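# Fold the olive sock's toe back onto its foot

## Task

Take the toe end of the olive sock, fold it back over, and leave it lying flat on the foot or heel section; it is fine to release the folded part and let it drop into place.

## Robot and tools

Robot: two seven-joint arms, left_arm and right_arm, each ending in a two-finger parallel gripper. Calibrated bases in the scene frame: left_arm at (+0.040, +0.278, +0.018) m, right_arm at (+0.032, -0.326, +0.018) m, both nearly unrotated. A camera stand sits behind the arms. Cameras, each 672x504: cam_high, cam_left_wrist, cam_right_wrist.

Frames: the scene frame has its origin at table-top height, halfway between the nominal bases; +x points out over the table, +z up, and left_arm is on the +y side (arm names do not match image sides). Reported hand positions, velocities and Hand targets use the scene frame. Offsets you send are along each arm's own Hand target axes. On the gripper, fingers point along its +z and close along its y. end_effector_position is the spot between the pads when shut; fingertips extend about 19 mm past it when closed, 6 mm when fully open.

The 16-number row (every value in [-1, 1], always all 16 even if one arm is idle): left_arm dx, dy, dz, rx, ry, rz, left_gripper position, speed, then the same eight for right_arm and right_gripper. The six pose numbers are an offset, not a pose: measured from that arm's Hand target as it was when the action or call began, along its own axes. 1.0 equals 0.6 m for dx/dy/dz and 180 degrees for rotation; rx, ry, rz form a single rotation vector. Every row inside one action counts from the same start, and a new call starts from the new Hand target, so sending the same offset again moves further. Six zeros re-request the current Hand target (useful when the gripper settled short). Gripper position is absolute: +1 open (85 mm), 0 about 45 mm, -1 shut; the mapping is not linear, so check position_measured_pct. Gripper speed: -1 about 20 mm/s, 0 about 85, +1 about 150; faster closes grip harder. Grippers start open. To leave a gripper unchanged, resend its last position and speed; 0 is a real command.

Tools:
- execute_actions(actions, cameras): actions is a list of actions; each action is a table of up to 15 rows at 1/30 s per row (a shorter table repeats its last row), 0.5 s per action. Images come back only for an empty list or when cameras names them (["all"] for every camera).
- move(target, speed, blend, blocking, cameras): target is one row or up to 15 rows, all offsets from the Hand targets at the call's start (not chained). speed in m/s, 0.002 to 0.5, default 0.25; rotation capped at twice that in rad/s, at most 0.873. blend in m rounds corners between listed targets; 0 stops at each. Paths are straight, finish together, last 0.5 to 10 s, and do not avoid obstacles or the other arm. blocking=false returns after about 0.5 s while the move continues. The result adds a move: line ending in done, off_target, moving, held or fault, plus limits (paced: pose clipped; held: steps withheld).
- wait(seconds 0 to 10): lets time pass holding the last commands.
- stop(): brakes a running move; fingers keep moving.
- zoom_image(camera, region [x0, y0, x1, y1] in pixels, top-left origin, at most 504 by 504): closer look at the newest image of that camera.
- clear_fault(arm): clears a reported torque fault on left_arm or right_arm.
- finished_scene(scene): ends the scene for good; make no other call after it in that reply. The fold must stay in place without the robot.

Reading results: end_effector_position (m) and end_effector_quat_wxyz; Hand target (the base for your next offsets; the gripper often rests a bit short of it); Tool commands; joint positions, velocities ("within noise" when idle) and torques; Flange force along the gripper's x y z (includes held weight, has some error; rows-only calls drop it). position_measured_pct is roughly 50 minus 50 times the finger position number. object_status: 0 moving, 1 blocked opening, 2 stopped on something before the asked position (a firm grip), 3 reached asked position or pads met (empty or soft grip). Readings of 98 or more mean the pads touch each other or a very thin item, like thin cloth. motor_current_ma near 1000 when gripping or pads closed, near 0 in air. Hold the position number steady for about 1.3 s before judging a stop.

Gripping: command a position narrower than the item and keep it; to release, open a few millimetres wider than the item. Each control step the commanded orientation is clipped to 32 degrees from the measured one, and large turns can swing the elbow.

Avoid: letting the sock, or anything, leave the table (that fails the task); hitting fixed or heavy objects hard; arms or fingers pressing on each other (the clearance check does not always stop this); commanding targets past a firm contact, since the arms are stiff and push very hard, so back off by commanding past the gripper; hard grips on things resting on the table; fast swings. A joint over its torque limit (104.5 N m for the four proximal joints, 51.3 for the wrist three) or straying over 5 degrees from plan stops the arm until clear_fault. Long holding, stretched reach or pushing unreachable poses heat motors: a MOTOR HOT line appears at 60 °C, and at 75 °C the arm sinks for 30 to 60 s. The scene keeps running while you think. Loose objects may be nudged occasionally.

Each tool is called by a JSON object that holds its "api" and its "payload", one argument or row to a line.

## Session

{"api": "execute_actions", "payload": {
  "actions": []
}}

Scene clock: 0.00 s.
left_arm: end_effector_position=(+0.2496, +0.4260, +0.1232) position_measured_pct=0.0 object_status=3 motor_current_ma=0 end_effector_quat_wxyz=(+0.017, -0.488, +0.872, +0.027) | right_arm: end_effector_position=(+0.5931, -0.2870, +0.3532) position_measured_pct=0.0 object_status=3 motor_current_ma=0 end_effector_quat_wxyz=(+0.014, +0.698, -0.715, +0.031)
Joint positions: left_arm=[-0.531 0.237 -0.143 2.421 -0.035 0.444 1.956] | right_arm=[-0.02 0.625 -0.293 0.897 0.239 1.633 2.872]
Joint velocities: within noise
Joint torques (N m): no reading
Flange force (N): no reading
Hand target: left_arm +0.2496, +0.4260, +0.1232; +0.017, -0.488, +0.872, +0.027 | right_arm +0.5931, -0.2870, +0.3532; +0.014, +0.698, -0.715, +0.031
Tool commands: left_gripper/position=+1.0 left_gripper/speed=+1.0 right_gripper/position=+1.0 right_gripper/speed=+1.0

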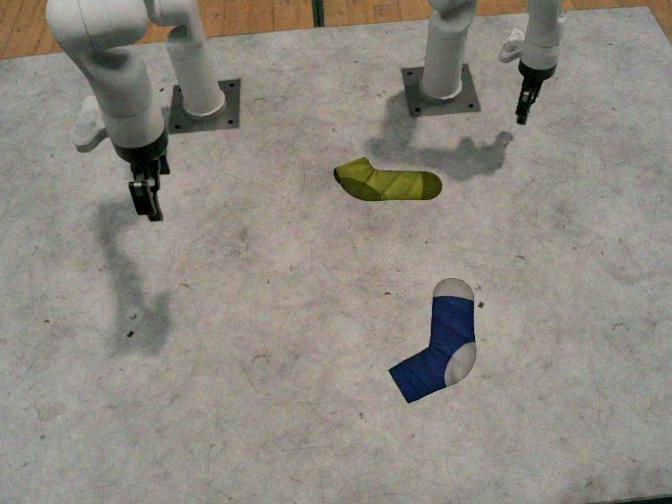

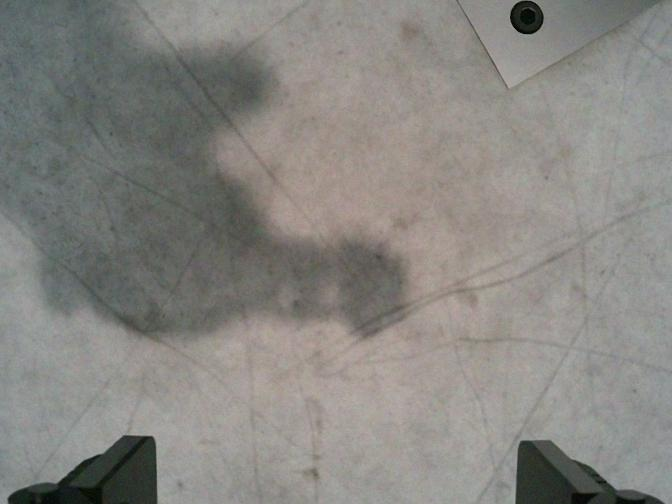

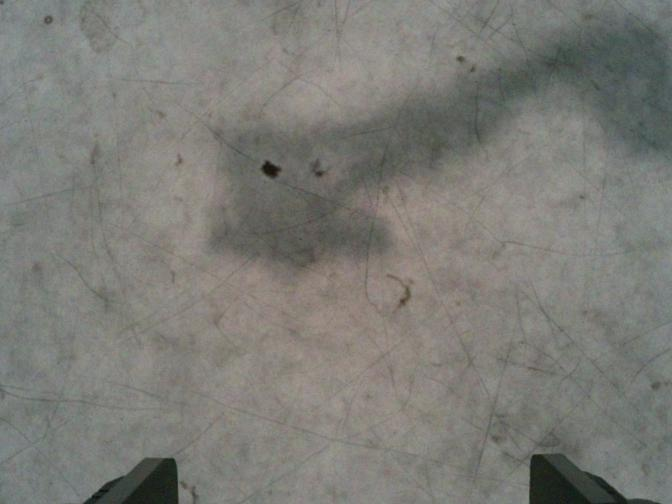

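{"api": "move", "payload": {
  "target": [0.197,-0.218,-0.2,0,0,0.325,1,1,0,0,0,0,0,0,1,1],
  "cameras": ["all"]
}}

Scene clock: 18.80 s.
left_arm: end_effector_position=(+0.2987, +0.2494, +0.2322) position_measured_pct=0.0 object_status=3 motor_current_ma=0 end_effector_quat_wxyz=(+0.002, +0.001, +0.999, +0.032) | right_arm: end_effector_position=(+0.5931, -0.2870, +0.3532) position_measured_pct=0.0 object_status=3 motor_current_ma=0 end_effector_quat_wxyz=(+0.014, +0.698, -0.715, +0.031)
Joint positions: left_arm=[-0.135 0.004 0.228 2.18 -0.08 0.962 1.711] | right_arm=[-0.02 0.625 -0.293 0.897 0.239 1.633 2.872]
Joint torques (N m): left_arm=[-0.26 -7.39 -0.61 -6.3 0.03 -0.06 0.14] | right_arm=[-0.24 -21.16 -0.21 -9.61 0.29 0.09 0.37]
Flange force (N): left_arm=[-3.1 -1.5 -2.6] | right_arm=[-0.1 3.6 3.7]
Hand target: left_arm +0.2987, +0.2494, +0.2322; +0.002, +0.001, +0.999, +0.032 | right_arm +0.5931, -0.2870, +0.3532; +0.014, +0.698, -0.715, +0.031
Off the commanded pose: left_arm 0.000 m, 0 deg | right_arm 0.000 m, 0 deg.
move: done

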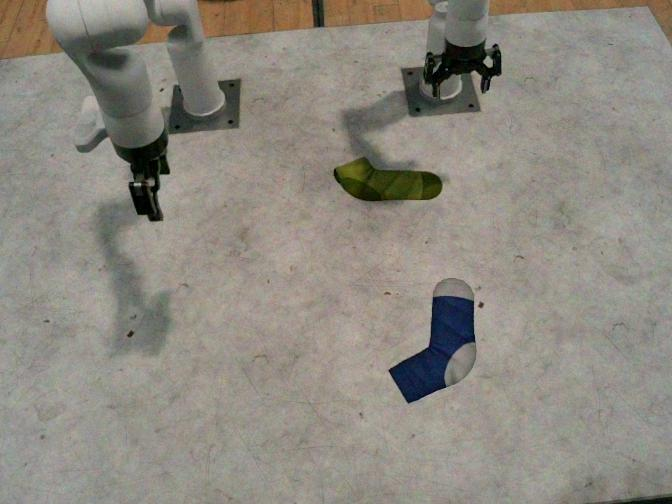

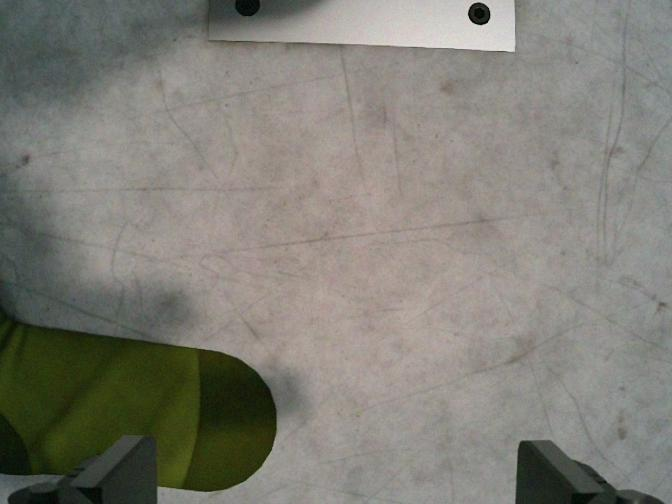

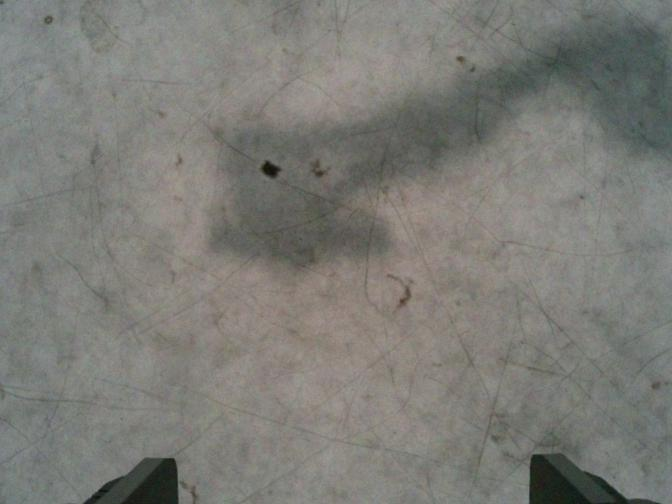

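{"api": "move", "payload": {
  "target": [-0.072,-0.048,0.215,0.0205,0,0,0.1,0,0,0,0,0,0,0,1,1],
  "cameras": ["cam_high","cam_left_wrist"]
}}

Scene clock: 35.50 s.
left_arm: end_effector_position=(+0.3423, +0.2289, +0.1018) position_measured_pct=45.0 object_status=3 motor_current_ma=0 end_effector_quat_wxyz=(+0.002, +0.001, +1.000, +0.000) | right_arm: end_effector_position=(+0.5931, -0.2870, +0.3532) position_measured_pct=0.0 object_status=3 motor_current_ma=0 end_effector_quat_wxyz=(+0.014, +0.698, -0.715, +0.031)
Joint positions: left_arm=[-0.081 0.397 0.204 2.279 -0.173 0.476 1.834] | right_arm=[-0.02 0.625 -0.293 0.897 0.239 1.633 2.872]
Joint torques (N m): left_arm=[-0.28 -11.61 0.12 -2.95 0.19 -0.07 0.12] | right_arm=[-0.27 -21.14 -0.17 -9.58 0.31 0.09 0.35]
Flange force (N): left_arm=[-3.4 -1.0 -2.5] | right_arm=[0.0 3.5 3.6]
Hand target: left_arm +0.3423, +0.2289, +0.1017; +0.002, +0.001, +1.000, +0.000 | right_arm +0.5931, -0.2870, +0.3532; +0.014, +0.698, -0.715, +0.031
Off the commanded pose: left_arm 0.000 m, 0 deg | right_arm 0.000 m, 0 deg.
move: done
Images, in order (width x height): cam_high 672x504, cam_left_wrist 672x504.

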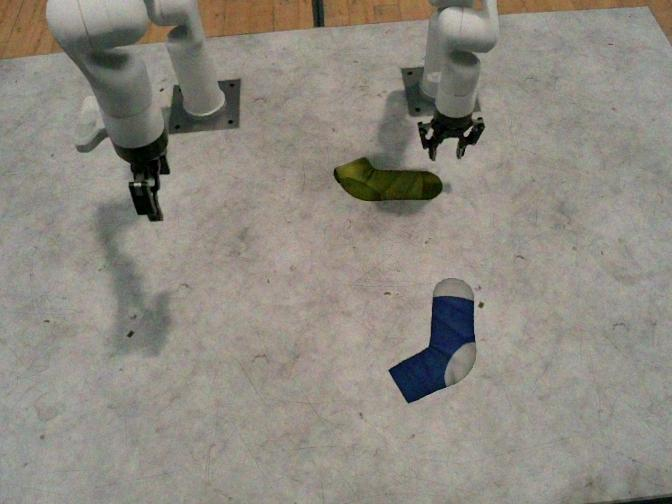

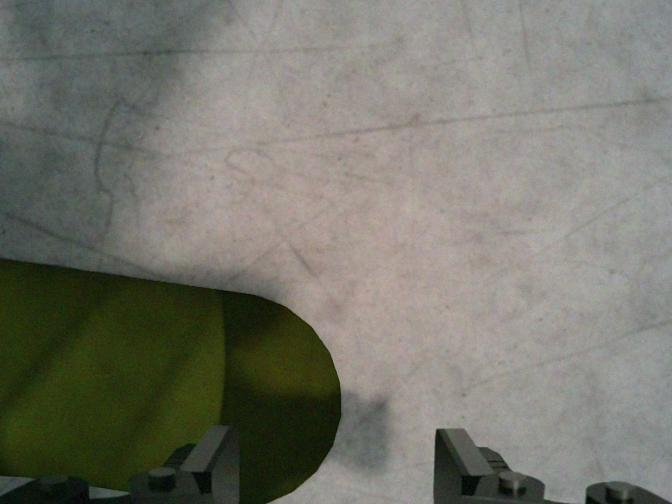

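{"api": "move", "payload": {
  "target": [0,-0.005,0.13,0,0,0,0.1,0,0,0,0,0,0,0,1,1],
  "cameras": ["cam_high","cam_left_wrist"]
}}

{"api": "zoom_image", "payload": {
  "camera": "cam_high",
  "region": [310, 100, 510, 250]
}}

Scene clock: 44.70 s.
left_arm: end_effector_position=(+0.3426, +0.2259, +0.0238) position_measured_pct=45.0 object_status=3 motor_current_ma=0 end_effector_quat_wxyz=(+0.002, +0.001, +1.000, +0.000) | right_arm: end_effector_position=(+0.5931, -0.2870, +0.3532) position_measured_pct=0.0 object_status=3 motor_current_ma=0 end_effector_quat_wxyz=(+0.014, +0.698, -0.715, +0.031)
Joint positions: left_arm=[0.028 0.63 0.081 2.329 -0.262 0.187 1.923] | right_arm=[-0.02 0.625 -0.293 0.897 0.239 1.633 2.872]
Joint torques (N m): left_arm=[-0.3 -13.21 -0.05 -0.74 0.19 -0.13 0.14] | right_arm=[-0.24 -21.18 -0.16 -9.61 0.29 0.1 0.33]
Flange force (N): left_arm=[-3.3 -0.9 -3.0] | right_arm=[0.0 3.5 3.7]
Hand target: left_arm +0.3426, +0.2259, +0.0237; +0.002, +0.001, +1.000, +0.000 | right_arm +0.5931, -0.2870, +0.3532; +0.014, +0.698, -0.715, +0.031
Off the commanded pose: left_arm 0.000 m, 0 deg | right_arm 0.000 m, 0 deg.
move: done
Images, in order (width x height): cam_high 672x504, cam_left_wrist 672x504.

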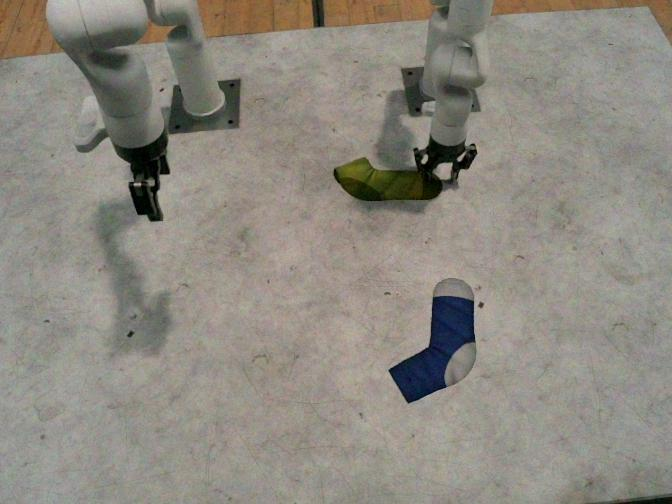

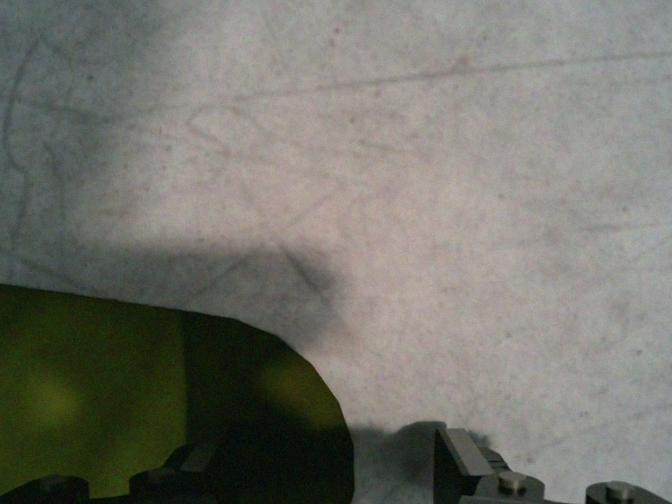

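Scaled by 2.520 from the camera's 672x504 image, which has a finer 960x720 frame.

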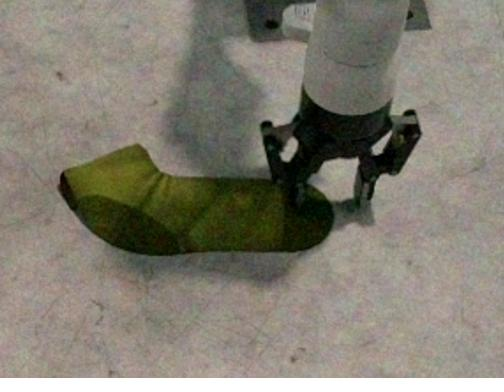

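{"api": "move", "payload": {
  "target": [-0.012,0,0.0138,0,0,0,0.1,0,0,0,0,0,0,0,1,1],
  "speed": 0.04,
  "cameras": ["cam_high","cam_left_wrist"]
}}

{"api": "zoom_image", "payload": {
  "camera": "cam_high",
  "region": [390, 130, 490, 220]
}}

Scene clock: 50.37 s.
left_arm: end_effector_position=(+0.3498, +0.2259, +0.0156) position_measured_pct=45.0 object_status=3 motor_current_ma=0 end_effector_quat_wxyz=(+0.002, +0.001, +1.000, +0.000) | right_arm: end_effector_position=(+0.5931, -0.2870, +0.3532) position_measured_pct=0.0 object_status=3 motor_current_ma=0 end_effector_quat_wxyz=(+0.014, +0.698, -0.715, +0.031)
Joint positions: left_arm=[0.031 0.66 0.075 2.309 -0.265 0.177 1.923] | right_arm=[-0.02 0.625 -0.293 0.897 0.239 1.633 2.872]
Joint torques (N m): left_arm=[-1.73 7.01 -4.34 -8.58 -0.02 -5.55 0.75] | right_arm=[-0.27 -21.2 -0.2 -9.6 0.29 0.1 0.35]
Flange force (N): left_arm=[16.2 -0.1 -89.2] | right_arm=[0.0 3.4 3.7]
Hand target: left_arm +0.3498, +0.2259, +0.0155; +0.002, +0.001, +1.000, +0.000 | right_arm +0.5931, -0.2870, +0.3532; +0.014, +0.698, -0.715, +0.031
Off the commanded pose: left_arm 0.000 m, 0 deg | right_arm 0.000 m, 0 deg.
move: done
Images, in order (width x height): cam_high 672x504, cam_left_wrist 672x504.

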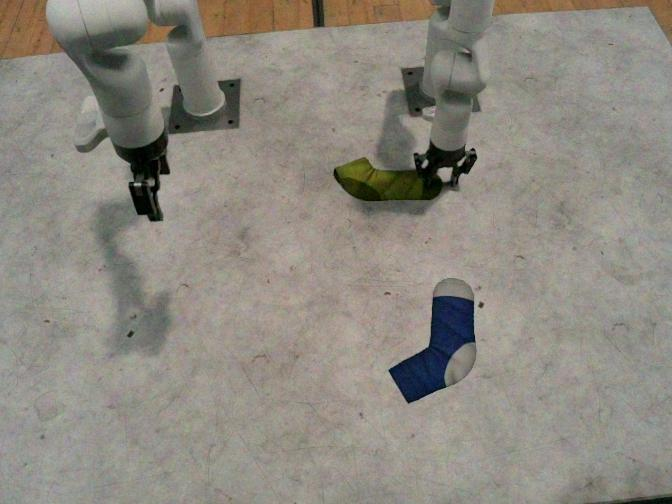

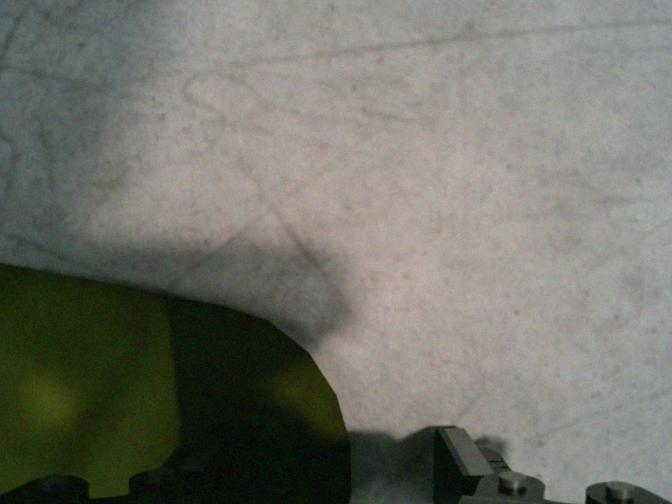

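Scaled by 5.040 from the camera's 672x504 image, which has a finer 960x720 frame.

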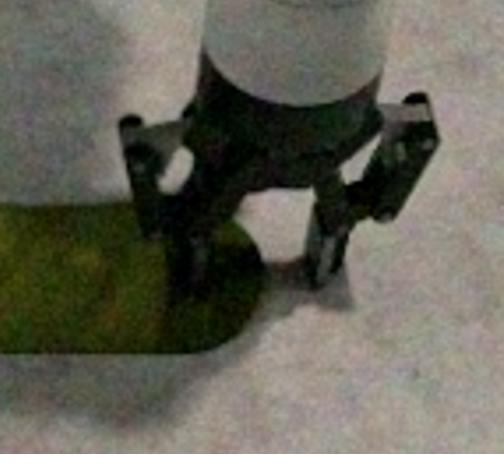

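{"api": "move", "payload": {
  "target": [0,0,-0.0075,0,0,0,0.1,-1,0,0,0,0,0,0,1,1],
  "speed": 0.04
}}

{"api": "move", "payload": {
  "target": [0,0,0,0,0,0,-0.45,-1,0,0,0,0,0,0,1,1],
  "cameras": ["cam_high","cam_left_wrist"]
}}

{"api": "zoom_image", "payload": {
  "camera": "cam_high",
  "region": [390, 130, 490, 220]
}}

Scene clock: 57.50 s.
left_arm: end_effector_position=(+0.3499, +0.2259, +0.0200) position_measured_pct=45.0 object_status=3 motor_current_ma=0 end_effector_quat_wxyz=(+0.002, +0.001, +1.000, +0.000) | right_arm: end_effector_position=(+0.5931, -0.2870, +0.3532) position_measured_pct=0.0 object_status=3 motor_current_ma=0 end_effector_quat_wxyz=(+0.014, +0.698, -0.715, +0.031)
Joint positions: left_arm=[0.025 0.646 0.082 2.308 -0.263 0.193 1.922] | right_arm=[-0.02 0.625 -0.293 0.897 0.239 1.633 2.872]
Joint torques (N m): left_arm=[-0.26 -13.6 0 -0.74 0.18 -0.05 0.14] | right_arm=[-0.25 -21.22 -0.14 -9.59 0.28 0.09 0.35]
Flange force (N): left_arm=[-3.3 -0.8 -2.4] | right_arm=[-0.1 3.3 3.7]
Hand target: left_arm +0.3498, +0.2259, +0.0200; +0.002, +0.001, +1.000, +0.000 | right_arm +0.5931, -0.2870, +0.3532; +0.014, +0.698, -0.715, +0.031
Off the commanded pose: left_arm 0.000 m, 0 deg | right_arm 0.000 m, 0 deg.
move: done

Scene clock: 59.17 s.
left_arm: end_effector_position=(+0.3498, +0.2259, +0.0200) position_measured_pct=72.3 object_status=0 motor_current_ma=70 end_effector_quat_wxyz=(+0.002, +0.001, +1.000, +0.000) | right_arm: end_effector_position=(+0.5931, -0.2870, +0.3532) position_measured_pct=0.0 object_status=3 motor_current_ma=0 end_effector_quat_wxyz=(+0.014, +0.698, -0.715, +0.031)
Joint positions: left_arm=[0.025 0.646 0.082 2.308 -0.263 0.193 1.922] | right_arm=[-0.02 0.625 -0.293 0.897 0.239 1.633 2.872]
Joint torques (N m): left_arm=[-3.64 -5.68 -5.44 1.12 -0.51 1.09 0.16] | right_arm=[-0.26 -21.18 -0.16 -9.58 0.28 0.09 0.35]
Flange force (N): left_arm=[-3.2 -11.5 -28.4] | right_arm=[0.0 3.3 3.6]
Hand target: left_arm +0.3498, +0.2259, +0.0200; +0.002, +0.001, +1.000, +0.000 | right_arm +0.5931, -0.2870, +0.3532; +0.014, +0.698, -0.715, +0.031
Off the commanded pose: left_arm 0.000 m, 0 deg | right_arm 0.000 m, 0 deg.
move: done
Images, in order (width x height): cam_high 672x504, cam_left_wrist 672x504.

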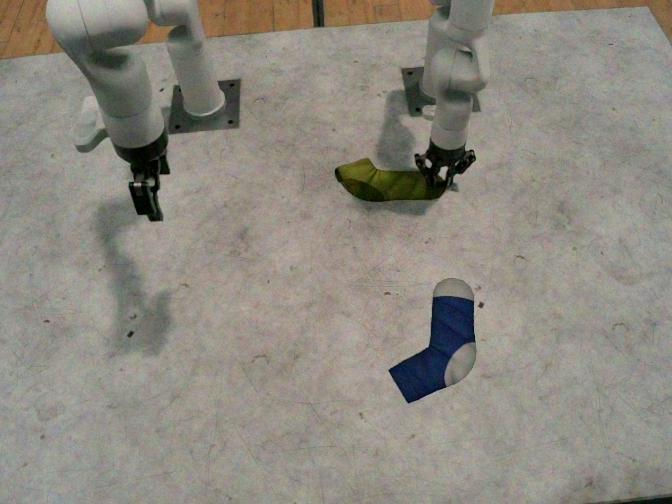

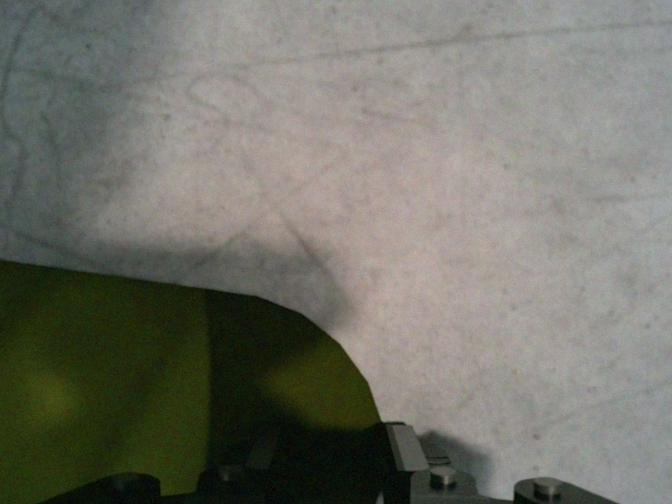

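Scaled by 5.040 from the camera's 672x504 image, which has a finer 960x720 frame.

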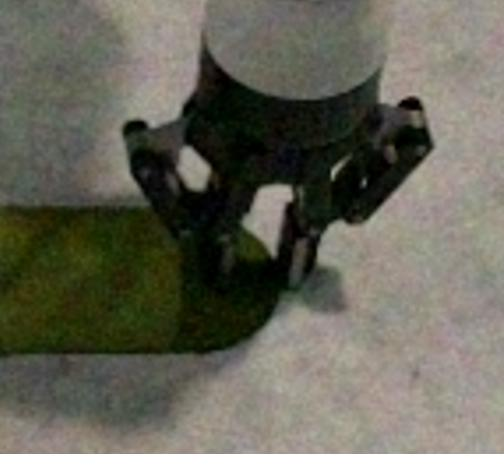

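{"api": "move", "payload": {
  "target": [0,0,-0.002,0,0,0,-1,-1,0,0,0,0,0,0,1,1],
  "cameras": ["cam_high","cam_left_wrist"]
}}

{"api": "zoom_image", "payload": {
  "camera": "cam_high",
  "region": [390, 130, 490, 220]
}}

Scene clock: 66.10 s.
left_arm: end_effector_position=(+0.3498, +0.2259, +0.0212) position_measured_pct=98.3 object_status=0 motor_current_ma=450 end_effector_quat_wxyz=(+0.002, +0.001, +1.000, +0.000) | right_arm: end_effector_position=(+0.5931, -0.2870, +0.3532) position_measured_pct=0.0 object_status=3 motor_current_ma=0 end_effector_quat_wxyz=(+0.014, +0.698, -0.715, +0.031)
Joint positions: left_arm=[0.024 0.642 0.084 2.307 -0.263 0.197 1.921] | right_arm=[-0.02 0.625 -0.293 0.897 0.239 1.633 2.872]
Joint torques (N m): left_arm=[-0.37 -12.02 -0.27 -0.42 0.17 -0.02 0.16] | right_arm=[-0.24 -21.17 -0.18 -9.59 0.28 0.11 0.38]
Flange force (N): left_arm=[-3.5 -1.1 -7.5] | right_arm=[-0.1 3.5 3.7]
Hand target: left_arm +0.3498, +0.2259, +0.0212; +0.002, +0.001, +1.000, +0.000 | right_arm +0.5931, -0.2870, +0.3532; +0.014, +0.698, -0.715, +0.031
Off the commanded pose: left_arm 0.000 m, 0 deg | right_arm 0.000 m, 0 deg.
move: done
Images, in order (width x height): cam_high 672x504, cam_left_wrist 672x504.

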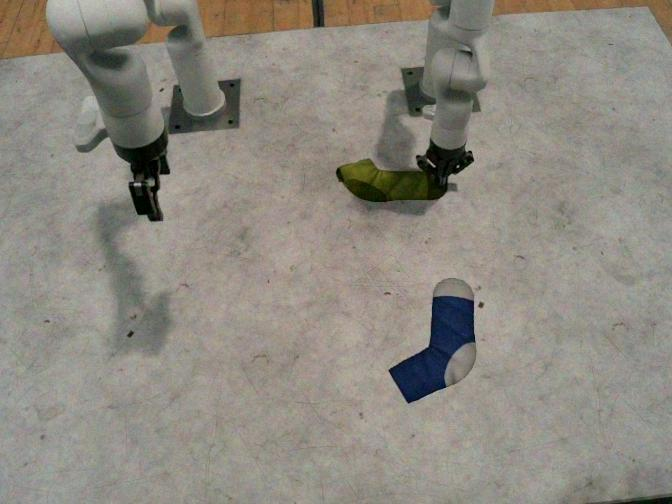

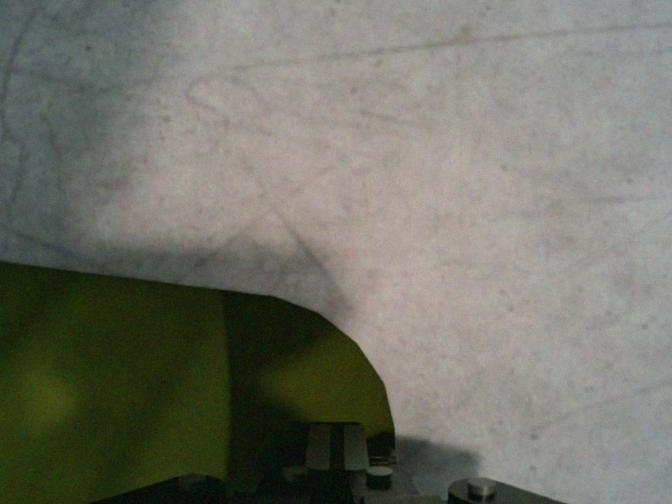

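Scaled by 5.040 from the camera's 672x504 image, which has a finer 960x720 frame.

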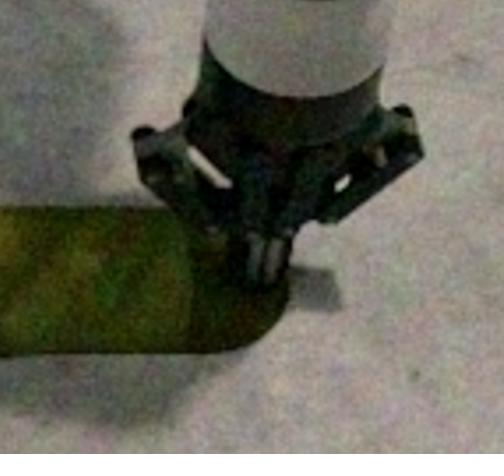

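{"api": "move", "payload": {
  "target": [0,0,-0.06,0,0,0,-1,-1,0,0,0,0,0,0,1,1],
  "speed": 0.1,
  "cameras": ["cam_high","cam_left_wrist"]
}}

{"api": "zoom_image", "payload": {
  "camera": "cam_high",
  "region": [310, 100, 510, 250]
}}

Scene clock: 73.97 s.
left_arm: end_effector_position=(+0.3497, +0.2259, +0.0572) position_measured_pct=98.7 object_status=3 motor_current_ma=1000 end_effector_quat_wxyz=(+0.002, +0.001, +1.000, +0.000) | right_arm: end_effector_position=(+0.5931, -0.2870, +0.3532) position_measured_pct=0.0 object_status=3 motor_current_ma=0 end_effector_quat_wxyz=(+0.014, +0.698, -0.715, +0.031)
Joint positions: left_arm=[-0.024 0.534 0.146 2.292 -0.235 0.325 1.898] | right_arm=[-0.02 0.625 -0.293 0.897 0.239 1.633 2.872]
Joint torques (N m): left_arm=[-0.27 -12.89 0.16 -1.79 0.2 -0.05 0.17] | right_arm=[-0.26 -21.17 -0.21 -9.64 0.3 0.12 0.36]
Flange force (N): left_arm=[-3.4 -0.7 -2.3] | right_arm=[0.0 3.7 3.9]
Hand target: left_arm +0.3497, +0.2259, +0.0572; +0.002, +0.001, +1.000, +0.000 | right_arm +0.5931, -0.2870, +0.3532; +0.014, +0.698, -0.715, +0.031
Off the commanded pose: left_arm 0.000 m, 0 deg | right_arm 0.000 m, 0 deg.
move: done
Images, in order (width x height): cam_high 672x504, cam_left_wrist 672x504.

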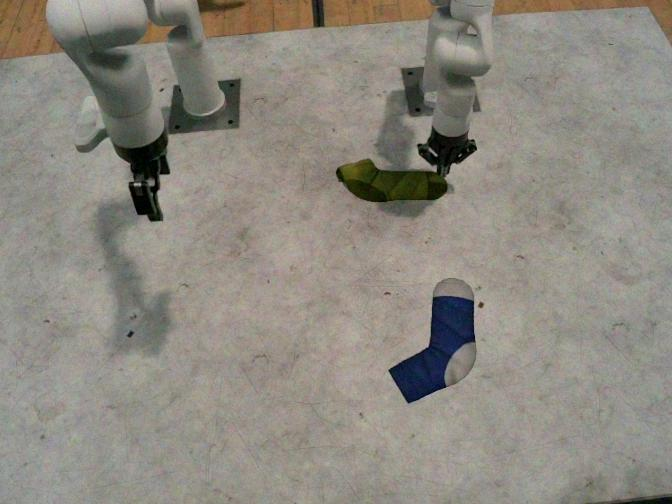

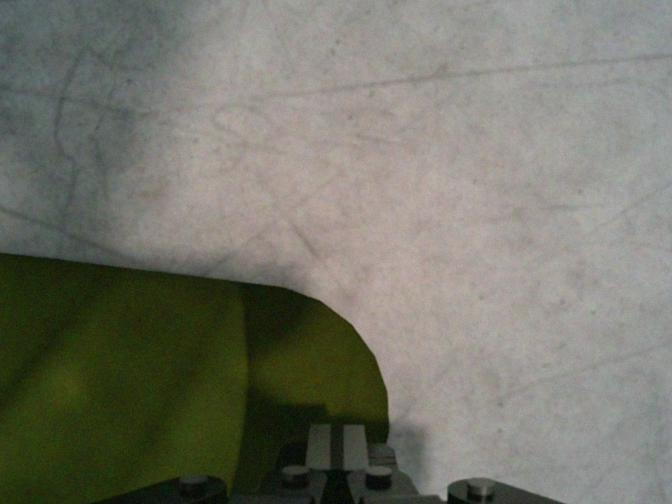

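Scaled by 2.520 from the camera's 672x504 image, which has a finer 960x720 frame.

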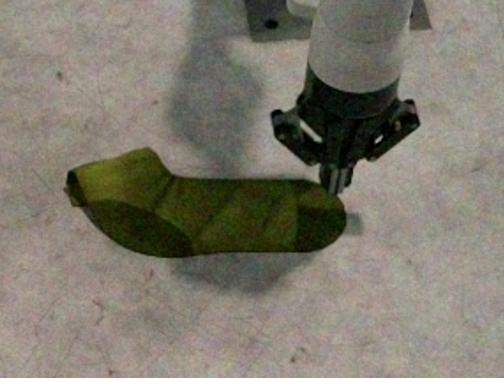

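{"api": "move", "payload": {
  "target": [
    [-0.003,0.0168,0.03,0.022,0,0,-0.3,1,0,0,0,0,0,0,1,1],
    [-0.003,0.0168,0.0645,0.022,0,0,-0.3,1,0,0,0,0,0,0,1,1]
  ],
  "speed": 0.04,
  "cameras": ["cam_left_wrist"]
}}

Scene clock: 119.47 s.
left_arm: end_effector_position=(+0.3516, +0.2360, +0.0186) position_measured_pct=64.9 object_status=3 motor_current_ma=0 end_effector_quat_wxyz=(+0.002, +0.001, +0.999, -0.034) | right_arm: end_effector_position=(+0.5931, -0.2870, +0.3532) position_measured_pct=0.0 object_status=3 motor_current_ma=0 end_effector_quat_wxyz=(+0.014, +0.698, -0.715, +0.031)
Joint positions: left_arm=[-0.15 0.66 0.182 2.317 -0.245 0.175 1.808] | right_arm=[-0.02 0.625 -0.293 0.897 0.239 1.633 2.872]
Joint torques (N m): left_arm=[0.18 6.95 -1.11 -5.51 -0.2 -4.89 -0.17] | right_arm=[-0.24 -21.18 -0.19 -9.59 0.29 0.11 0.36]
Flange force (N): left_arm=[10.9 -3.7 -83.9] | right_arm=[-0.1 3.4 3.7]
Hand target: left_arm +0.3516, +0.2360, +0.0185; +0.002, +0.001, +0.999, -0.034 | right_arm +0.5931, -0.2870, +0.3532; +0.014, +0.698, -0.715, +0.031
Off the commanded pose: left_arm 0.000 m, 0 deg | right_arm 0.000 m, 0 deg.
move: done
Images, in order (width x height): cam_left_wrist 672x504.

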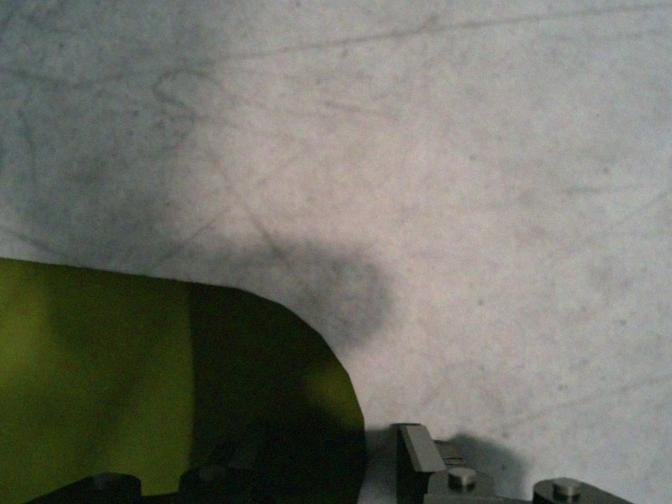

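{"api": "move", "payload": {
  "target": [0,0,-0.0015,0,0,0,-0.3,-1,0,0,0,0,0,0,1,1],
  "speed": 0.02
}}

{"api": "move", "payload": {
  "target": [0,-0.004,-0.0038,0,0,0,-1,-1,0,0,0,0,0,0,1,1],
  "speed": 0.002,
  "cameras": ["cam_left_wrist"]
}}

{"api": "move", "payload": {
  "target": [0,0,-0.06,0,0,0,-1,-1,0,0,0,0,0,0,1,1],
  "speed": 0.1,
  "cameras": ["cam_high","cam_left_wrist"]
}}

{"api": "zoom_image", "payload": {
  "camera": "cam_high",
  "region": [310, 100, 510, 250]
}}

Scene clock: 126.70 s.
left_arm: end_effector_position=(+0.3516, +0.2361, +0.0193) position_measured_pct=64.9 object_status=3 motor_current_ma=0 end_effector_quat_wxyz=(+0.002, +0.001, +0.999, -0.034) | right_arm: end_effector_position=(+0.5931, -0.2870, +0.3532) position_measured_pct=0.0 object_status=3 motor_current_ma=0 end_effector_quat_wxyz=(+0.014, +0.698, -0.715, +0.031)
Joint positions: left_arm=[-0.151 0.658 0.183 2.317 -0.245 0.178 1.807] | right_arm=[-0.02 0.625 -0.293 0.897 0.239 1.633 2.872]
Joint torques (N m): left_arm=[-0.36 -8.1 -0.28 -1.51 0.07 -1.12 0.09] | right_arm=[-0.28 -21.17 -0.21 -9.6 0.29 0.12 0.37]
Flange force (N): left_arm=[-0.4 -2.0 -23.5] | right_arm=[0.0 3.5 3.8]
Hand target: left_arm +0.3516, +0.2361, +0.0194; +0.002, +0.001, +0.999, -0.034 | right_arm +0.5931, -0.2870, +0.3532; +0.014, +0.698, -0.715, +0.031
Off the commanded pose: left_arm 0.000 m, 0 deg | right_arm 0.000 m, 0 deg.
move: done

Scene clock: 128.80 s.
left_arm: end_effector_position=(+0.3516, +0.2338, +0.0218) position_measured_pct=98.7 object_status=0 motor_current_ma=990 end_effector_quat_wxyz=(+0.002, +0.001, +0.999, -0.034) | right_arm: end_effector_position=(+0.5931, -0.2870, +0.3532) position_measured_pct=0.0 object_status=3 motor_current_ma=0 end_effector_quat_wxyz=(+0.014, +0.698, -0.715, +0.031)
Joint positions: left_arm=[-0.147 0.65 0.187 2.316 -0.24 0.186 1.811] | right_arm=[-0.02 0.625 -0.293 0.897 0.239 1.633 2.872]
Joint torques (N m): left_arm=[-0.14 -13.06 0.61 -0.52 0.24 -0.08 0.16] | right_arm=[-0.26 -21.16 -0.18 -9.61 0.3 0.11 0.36]
Flange force (N): left_arm=[-3.6 -0.2 -3.5] | right_arm=[0.0 3.6 3.8]
Hand target: left_arm +0.3516, +0.2338, +0.0218; +0.002, +0.001, +0.999, -0.034 | right_arm +0.5931, -0.2870, +0.3532; +0.014, +0.698, -0.715, +0.031
Off the commanded pose: left_arm 0.000 m, 0 deg | right_arm 0.000 m, 0 deg.
move: done
Images, in order (width x height): cam_left_wrist 672x504.

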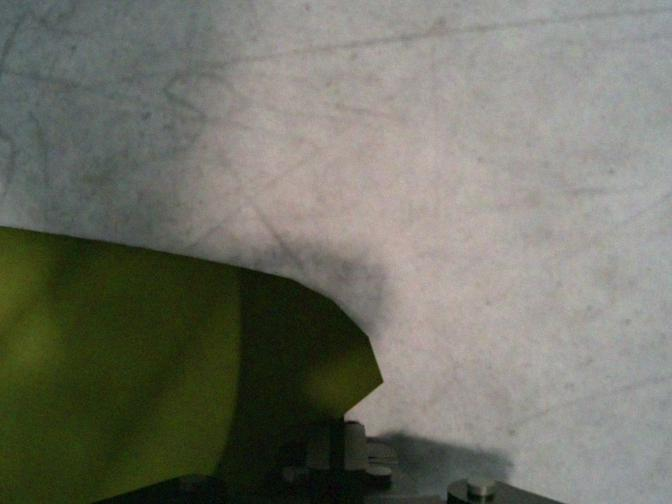

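Scene clock: 129.60 s.
left_arm: end_effector_position=(+0.3515, +0.2363, +0.0577) position_measured_pct=98.7 object_status=3 motor_current_ma=1000 end_effector_quat_wxyz=(+0.002, +0.001, +0.999, -0.034) | right_arm: end_effector_position=(+0.5931, -0.2870, +0.3532) position_measured_pct=0.0 object_status=3 motor_current_ma=0 end_effector_quat_wxyz=(+0.014, +0.698, -0.715, +0.031)
Joint positions: left_arm=[-0.212 0.544 0.26 2.302 -0.211 0.314 1.786] | right_arm=[-0.02 0.625 -0.293 0.897 0.239 1.633 2.872]
Joint torques (N m): left_arm=[-0.33 -12.78 0.65 -1.77 0.25 -0.1 0.17] | right_arm=[-0.26 -21.18 -0.16 -9.62 0.29 0.11 0.35]
Flange force (N): left_arm=[-3.3 -0.7 -1.9] | right_arm=[0.0 3.6 3.8]
Hand target: left_arm +0.3515, +0.2363, +0.0578; +0.002, +0.001, +0.999, -0.034 | right_arm +0.5931, -0.2870, +0.3532; +0.014, +0.698, -0.715, +0.031
Off the commanded pose: left_arm 0.000 m, 0 deg | right_arm 0.000 m, 0 deg.
move: done
Images, in order (width x height): cam_high 672x504, cam_left_wrist 672x504.

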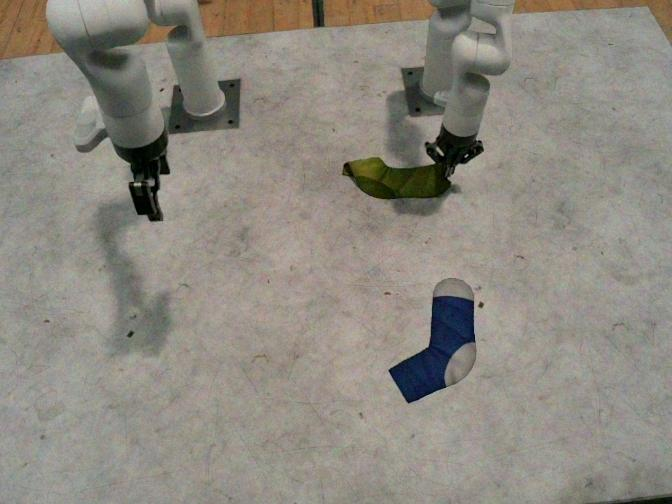

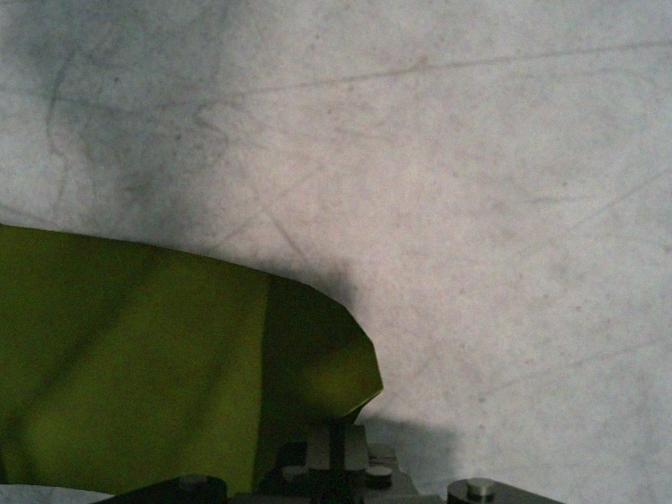

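Scaled by 2.520 from the camera's 672x504 image, which has a finer 960x720 frame.

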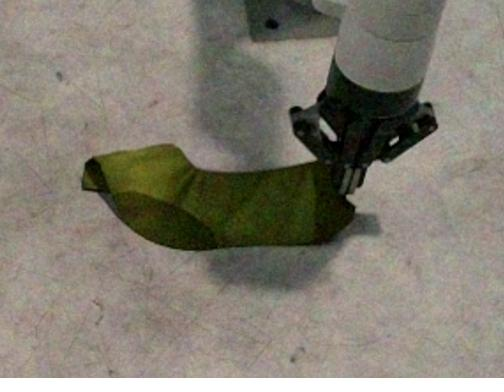

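{"api": "move", "payload": {
  "target": [
    [0,-0.079,-0.053,-0.1,0,0,-1,-1,0,0,0,0,0,0,1,1],
    [0,-0.177,-0.0215,-0.22,0,0,-1,-1,0,0,0,0,0,0,1,1],
    [0,-0.194,0.0467,-0.22,0,0,-1,-1,0,0,0,0,0,0,1,1]
  ],
  "speed": 0.1,
  "blend": 0.02,
  "cameras": ["cam_high","cam_left_wrist"]
}}

{"api": "zoom_image", "payload": {
  "camera": "cam_high",
  "region": [310, 100, 510, 250]
}}

Scene clock: 141.43 s.
left_arm: end_effector_position=(+0.3514, +0.1182, +0.0378) position_measured_pct=98.7 object_status=3 motor_current_ma=1000 end_effector_quat_wxyz=(+0.002, +0.000, +0.952, +0.306) | right_arm: end_effector_position=(+0.5931, -0.2870, +0.3532) position_measured_pct=0.0 object_status=3 motor_current_ma=0 end_effector_quat_wxyz=(+0.014, +0.698, -0.715, +0.031)
Joint positions: left_arm=[0.851 0.876 -0.113 1.808 -0.435 0.957 2.675] | right_arm=[-0.02 0.625 -0.293 0.897 0.239 1.633 2.872]
Joint torques (N m): left_arm=[-0.26 -18.05 -1.84 -1.88 -0.42 1.38 0.13] | right_arm=[-0.23 -21.18 -0.22 -9.62 0.27 0.11 0.38]
Flange force (N): left_arm=[-2.0 -1.6 -2.9] | right_arm=[-0.1 3.6 3.8]
Hand target: left_arm +0.3514, +0.1182, +0.0378; +0.002, +0.000, +0.952, +0.306 | right_arm +0.5931, -0.2870, +0.3532; +0.014, +0.698, -0.715, +0.031
Off the commanded pose: left_arm 0.000 m, 0 deg | right_arm 0.000 m, 0 deg.
move: done
Images, in order (width x height): cam_high 672x504, cam_left_wrist 672x504.

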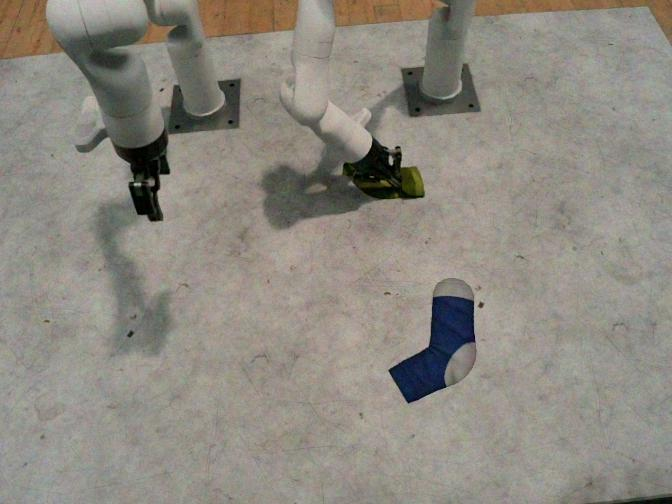

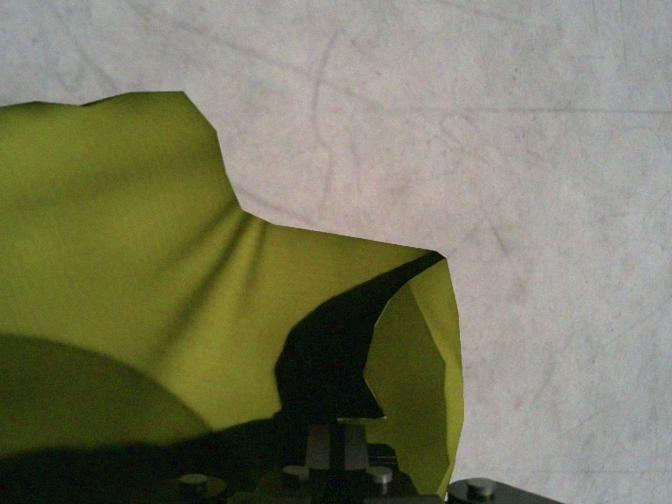

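Scaled by 2.520 from the camera's 672x504 image, which has a finer 960x720 frame.

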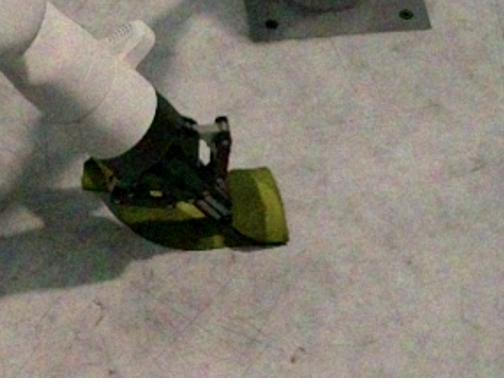

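{"api": "move", "payload": {
  "target": [0,-0.025,0.0065,0,0,0,-1,-1,0,0,0,0,0,0,1,1],
  "speed": 0.05
}}

{"api": "move", "payload": {
  "target": [
    [0,0,0,0,0,0,-0.5,-1,0,0,0,0,0,0,1,1],
    [0,0,-0.14,0,0,0,-0.5,-1,0,0,0,0,0,0,1,1]
  ],
  "speed": 0.1,
  "cameras": ["cam_high","cam_left_wrist"]
}}

{"api": "zoom_image", "payload": {
  "camera": "cam_high",
  "region": [310, 100, 510, 250]
}}

Scene clock: 147.70 s.
left_arm: end_effector_position=(+0.3514, +0.1083, +0.0259) position_measured_pct=98.7 object_status=3 motor_current_ma=1000 end_effector_quat_wxyz=(+0.002, +0.000, +0.952, +0.306) | right_arm: end_effector_position=(+0.5931, -0.2870, +0.3532) position_measured_pct=0.0 object_status=3 motor_current_ma=0 end_effector_quat_wxyz=(+0.014, +0.698, -0.715, +0.031)
Joint positions: left_arm=[0.862 0.91 -0.107 1.78 -0.427 0.957 2.688] | right_arm=[-0.02 0.625 -0.293 0.897 0.239 1.633 2.872]
Joint torques (N m): left_arm=[-0.14 -18.03 -1.75 -1.81 -0.33 1.23 0.12] | right_arm=[-0.26 -21.13 -0.16 -9.59 0.29 0.11 0.39]
Flange force (N): left_arm=[-2.1 -0.9 -3.6] | right_arm=[-0.1 3.6 3.7]
Hand target: left_arm +0.3514, +0.1083, +0.0259; +0.002, +0.000, +0.952, +0.306 | right_arm +0.5931, -0.2870, +0.3532; +0.014, +0.698, -0.715, +0.031
Off the commanded pose: left_arm 0.000 m, 0 deg | right_arm 0.000 m, 0 deg.
move: done

Scene clock: 150.20 s.
left_arm: end_effector_position=(+0.3511, +0.0594, +0.0942) position_measured_pct=75.8 object_status=1 motor_current_ma=1000 end_effector_quat_wxyz=(+0.002, +0.000, +0.952, +0.306) | right_arm: end_effector_position=(+0.5931, -0.2870, +0.3532) position_measured_pct=0.0 object_status=3 motor_current_ma=0 end_effector_quat_wxyz=(+0.014, +0.698, -0.715, +0.031)
Joint positions: left_arm=[0.902 0.819 -0.069 1.636 -0.376 1.199 2.647] | right_arm=[-0.02 0.625 -0.293 0.897 0.239 1.633 2.872]
Joint torques (N m): left_arm=[-0.23 -18.81 -1.47 -3.37 -0.56 1.36 0.12] | right_arm=[-0.23 -21.16 -0.15 -9.59 0.29 0.11 0.37]
Flange force (N): left_arm=[-2.0 -1.5 -3.5] | right_arm=[-0.1 3.5 3.7]
Hand target: left_arm +0.3511, +0.0594, +0.0942; +0.002, +0.000, +0.952, +0.306 | right_arm +0.5931, -0.2870, +0.3532; +0.014, +0.698, -0.715, +0.031
Off the commanded pose: left_arm 0.000 m, 0 deg | right_arm 0.000 m, 0 deg.
move: done
Images, in order (width x height): cam_high 672x504, cam_left_wrist 672x504.

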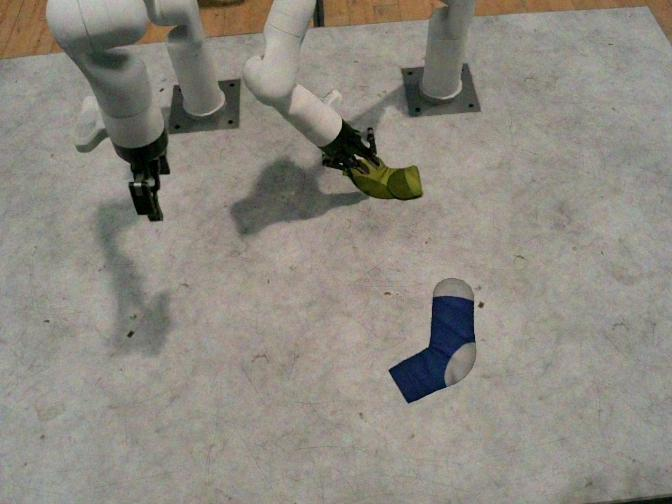

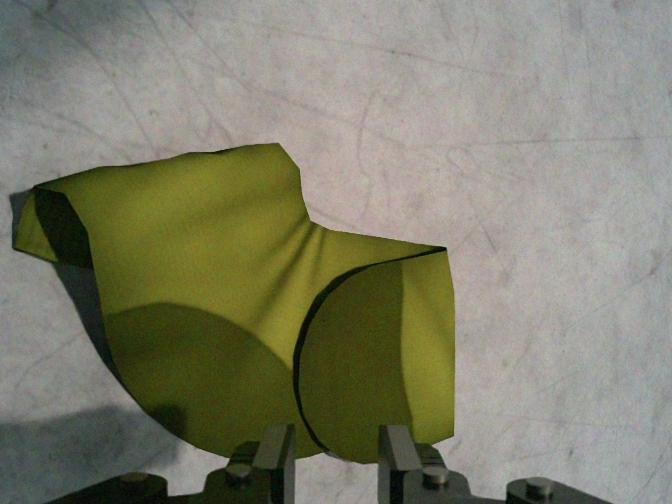

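Scaled by 2.520 from the camera's 672x504 image, which has a finer 960x720 frame.

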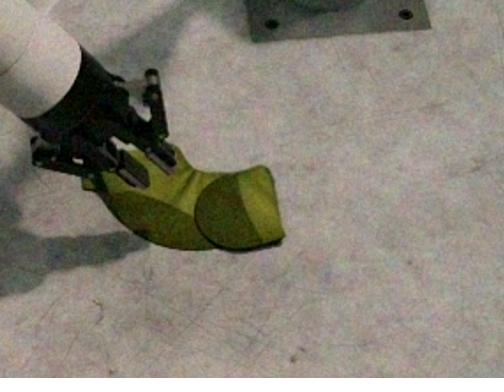

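Beautifully folded.

{"api": "finished_scene", "payload": {
  "scene": 2
}}

The scene is finished: the task was done.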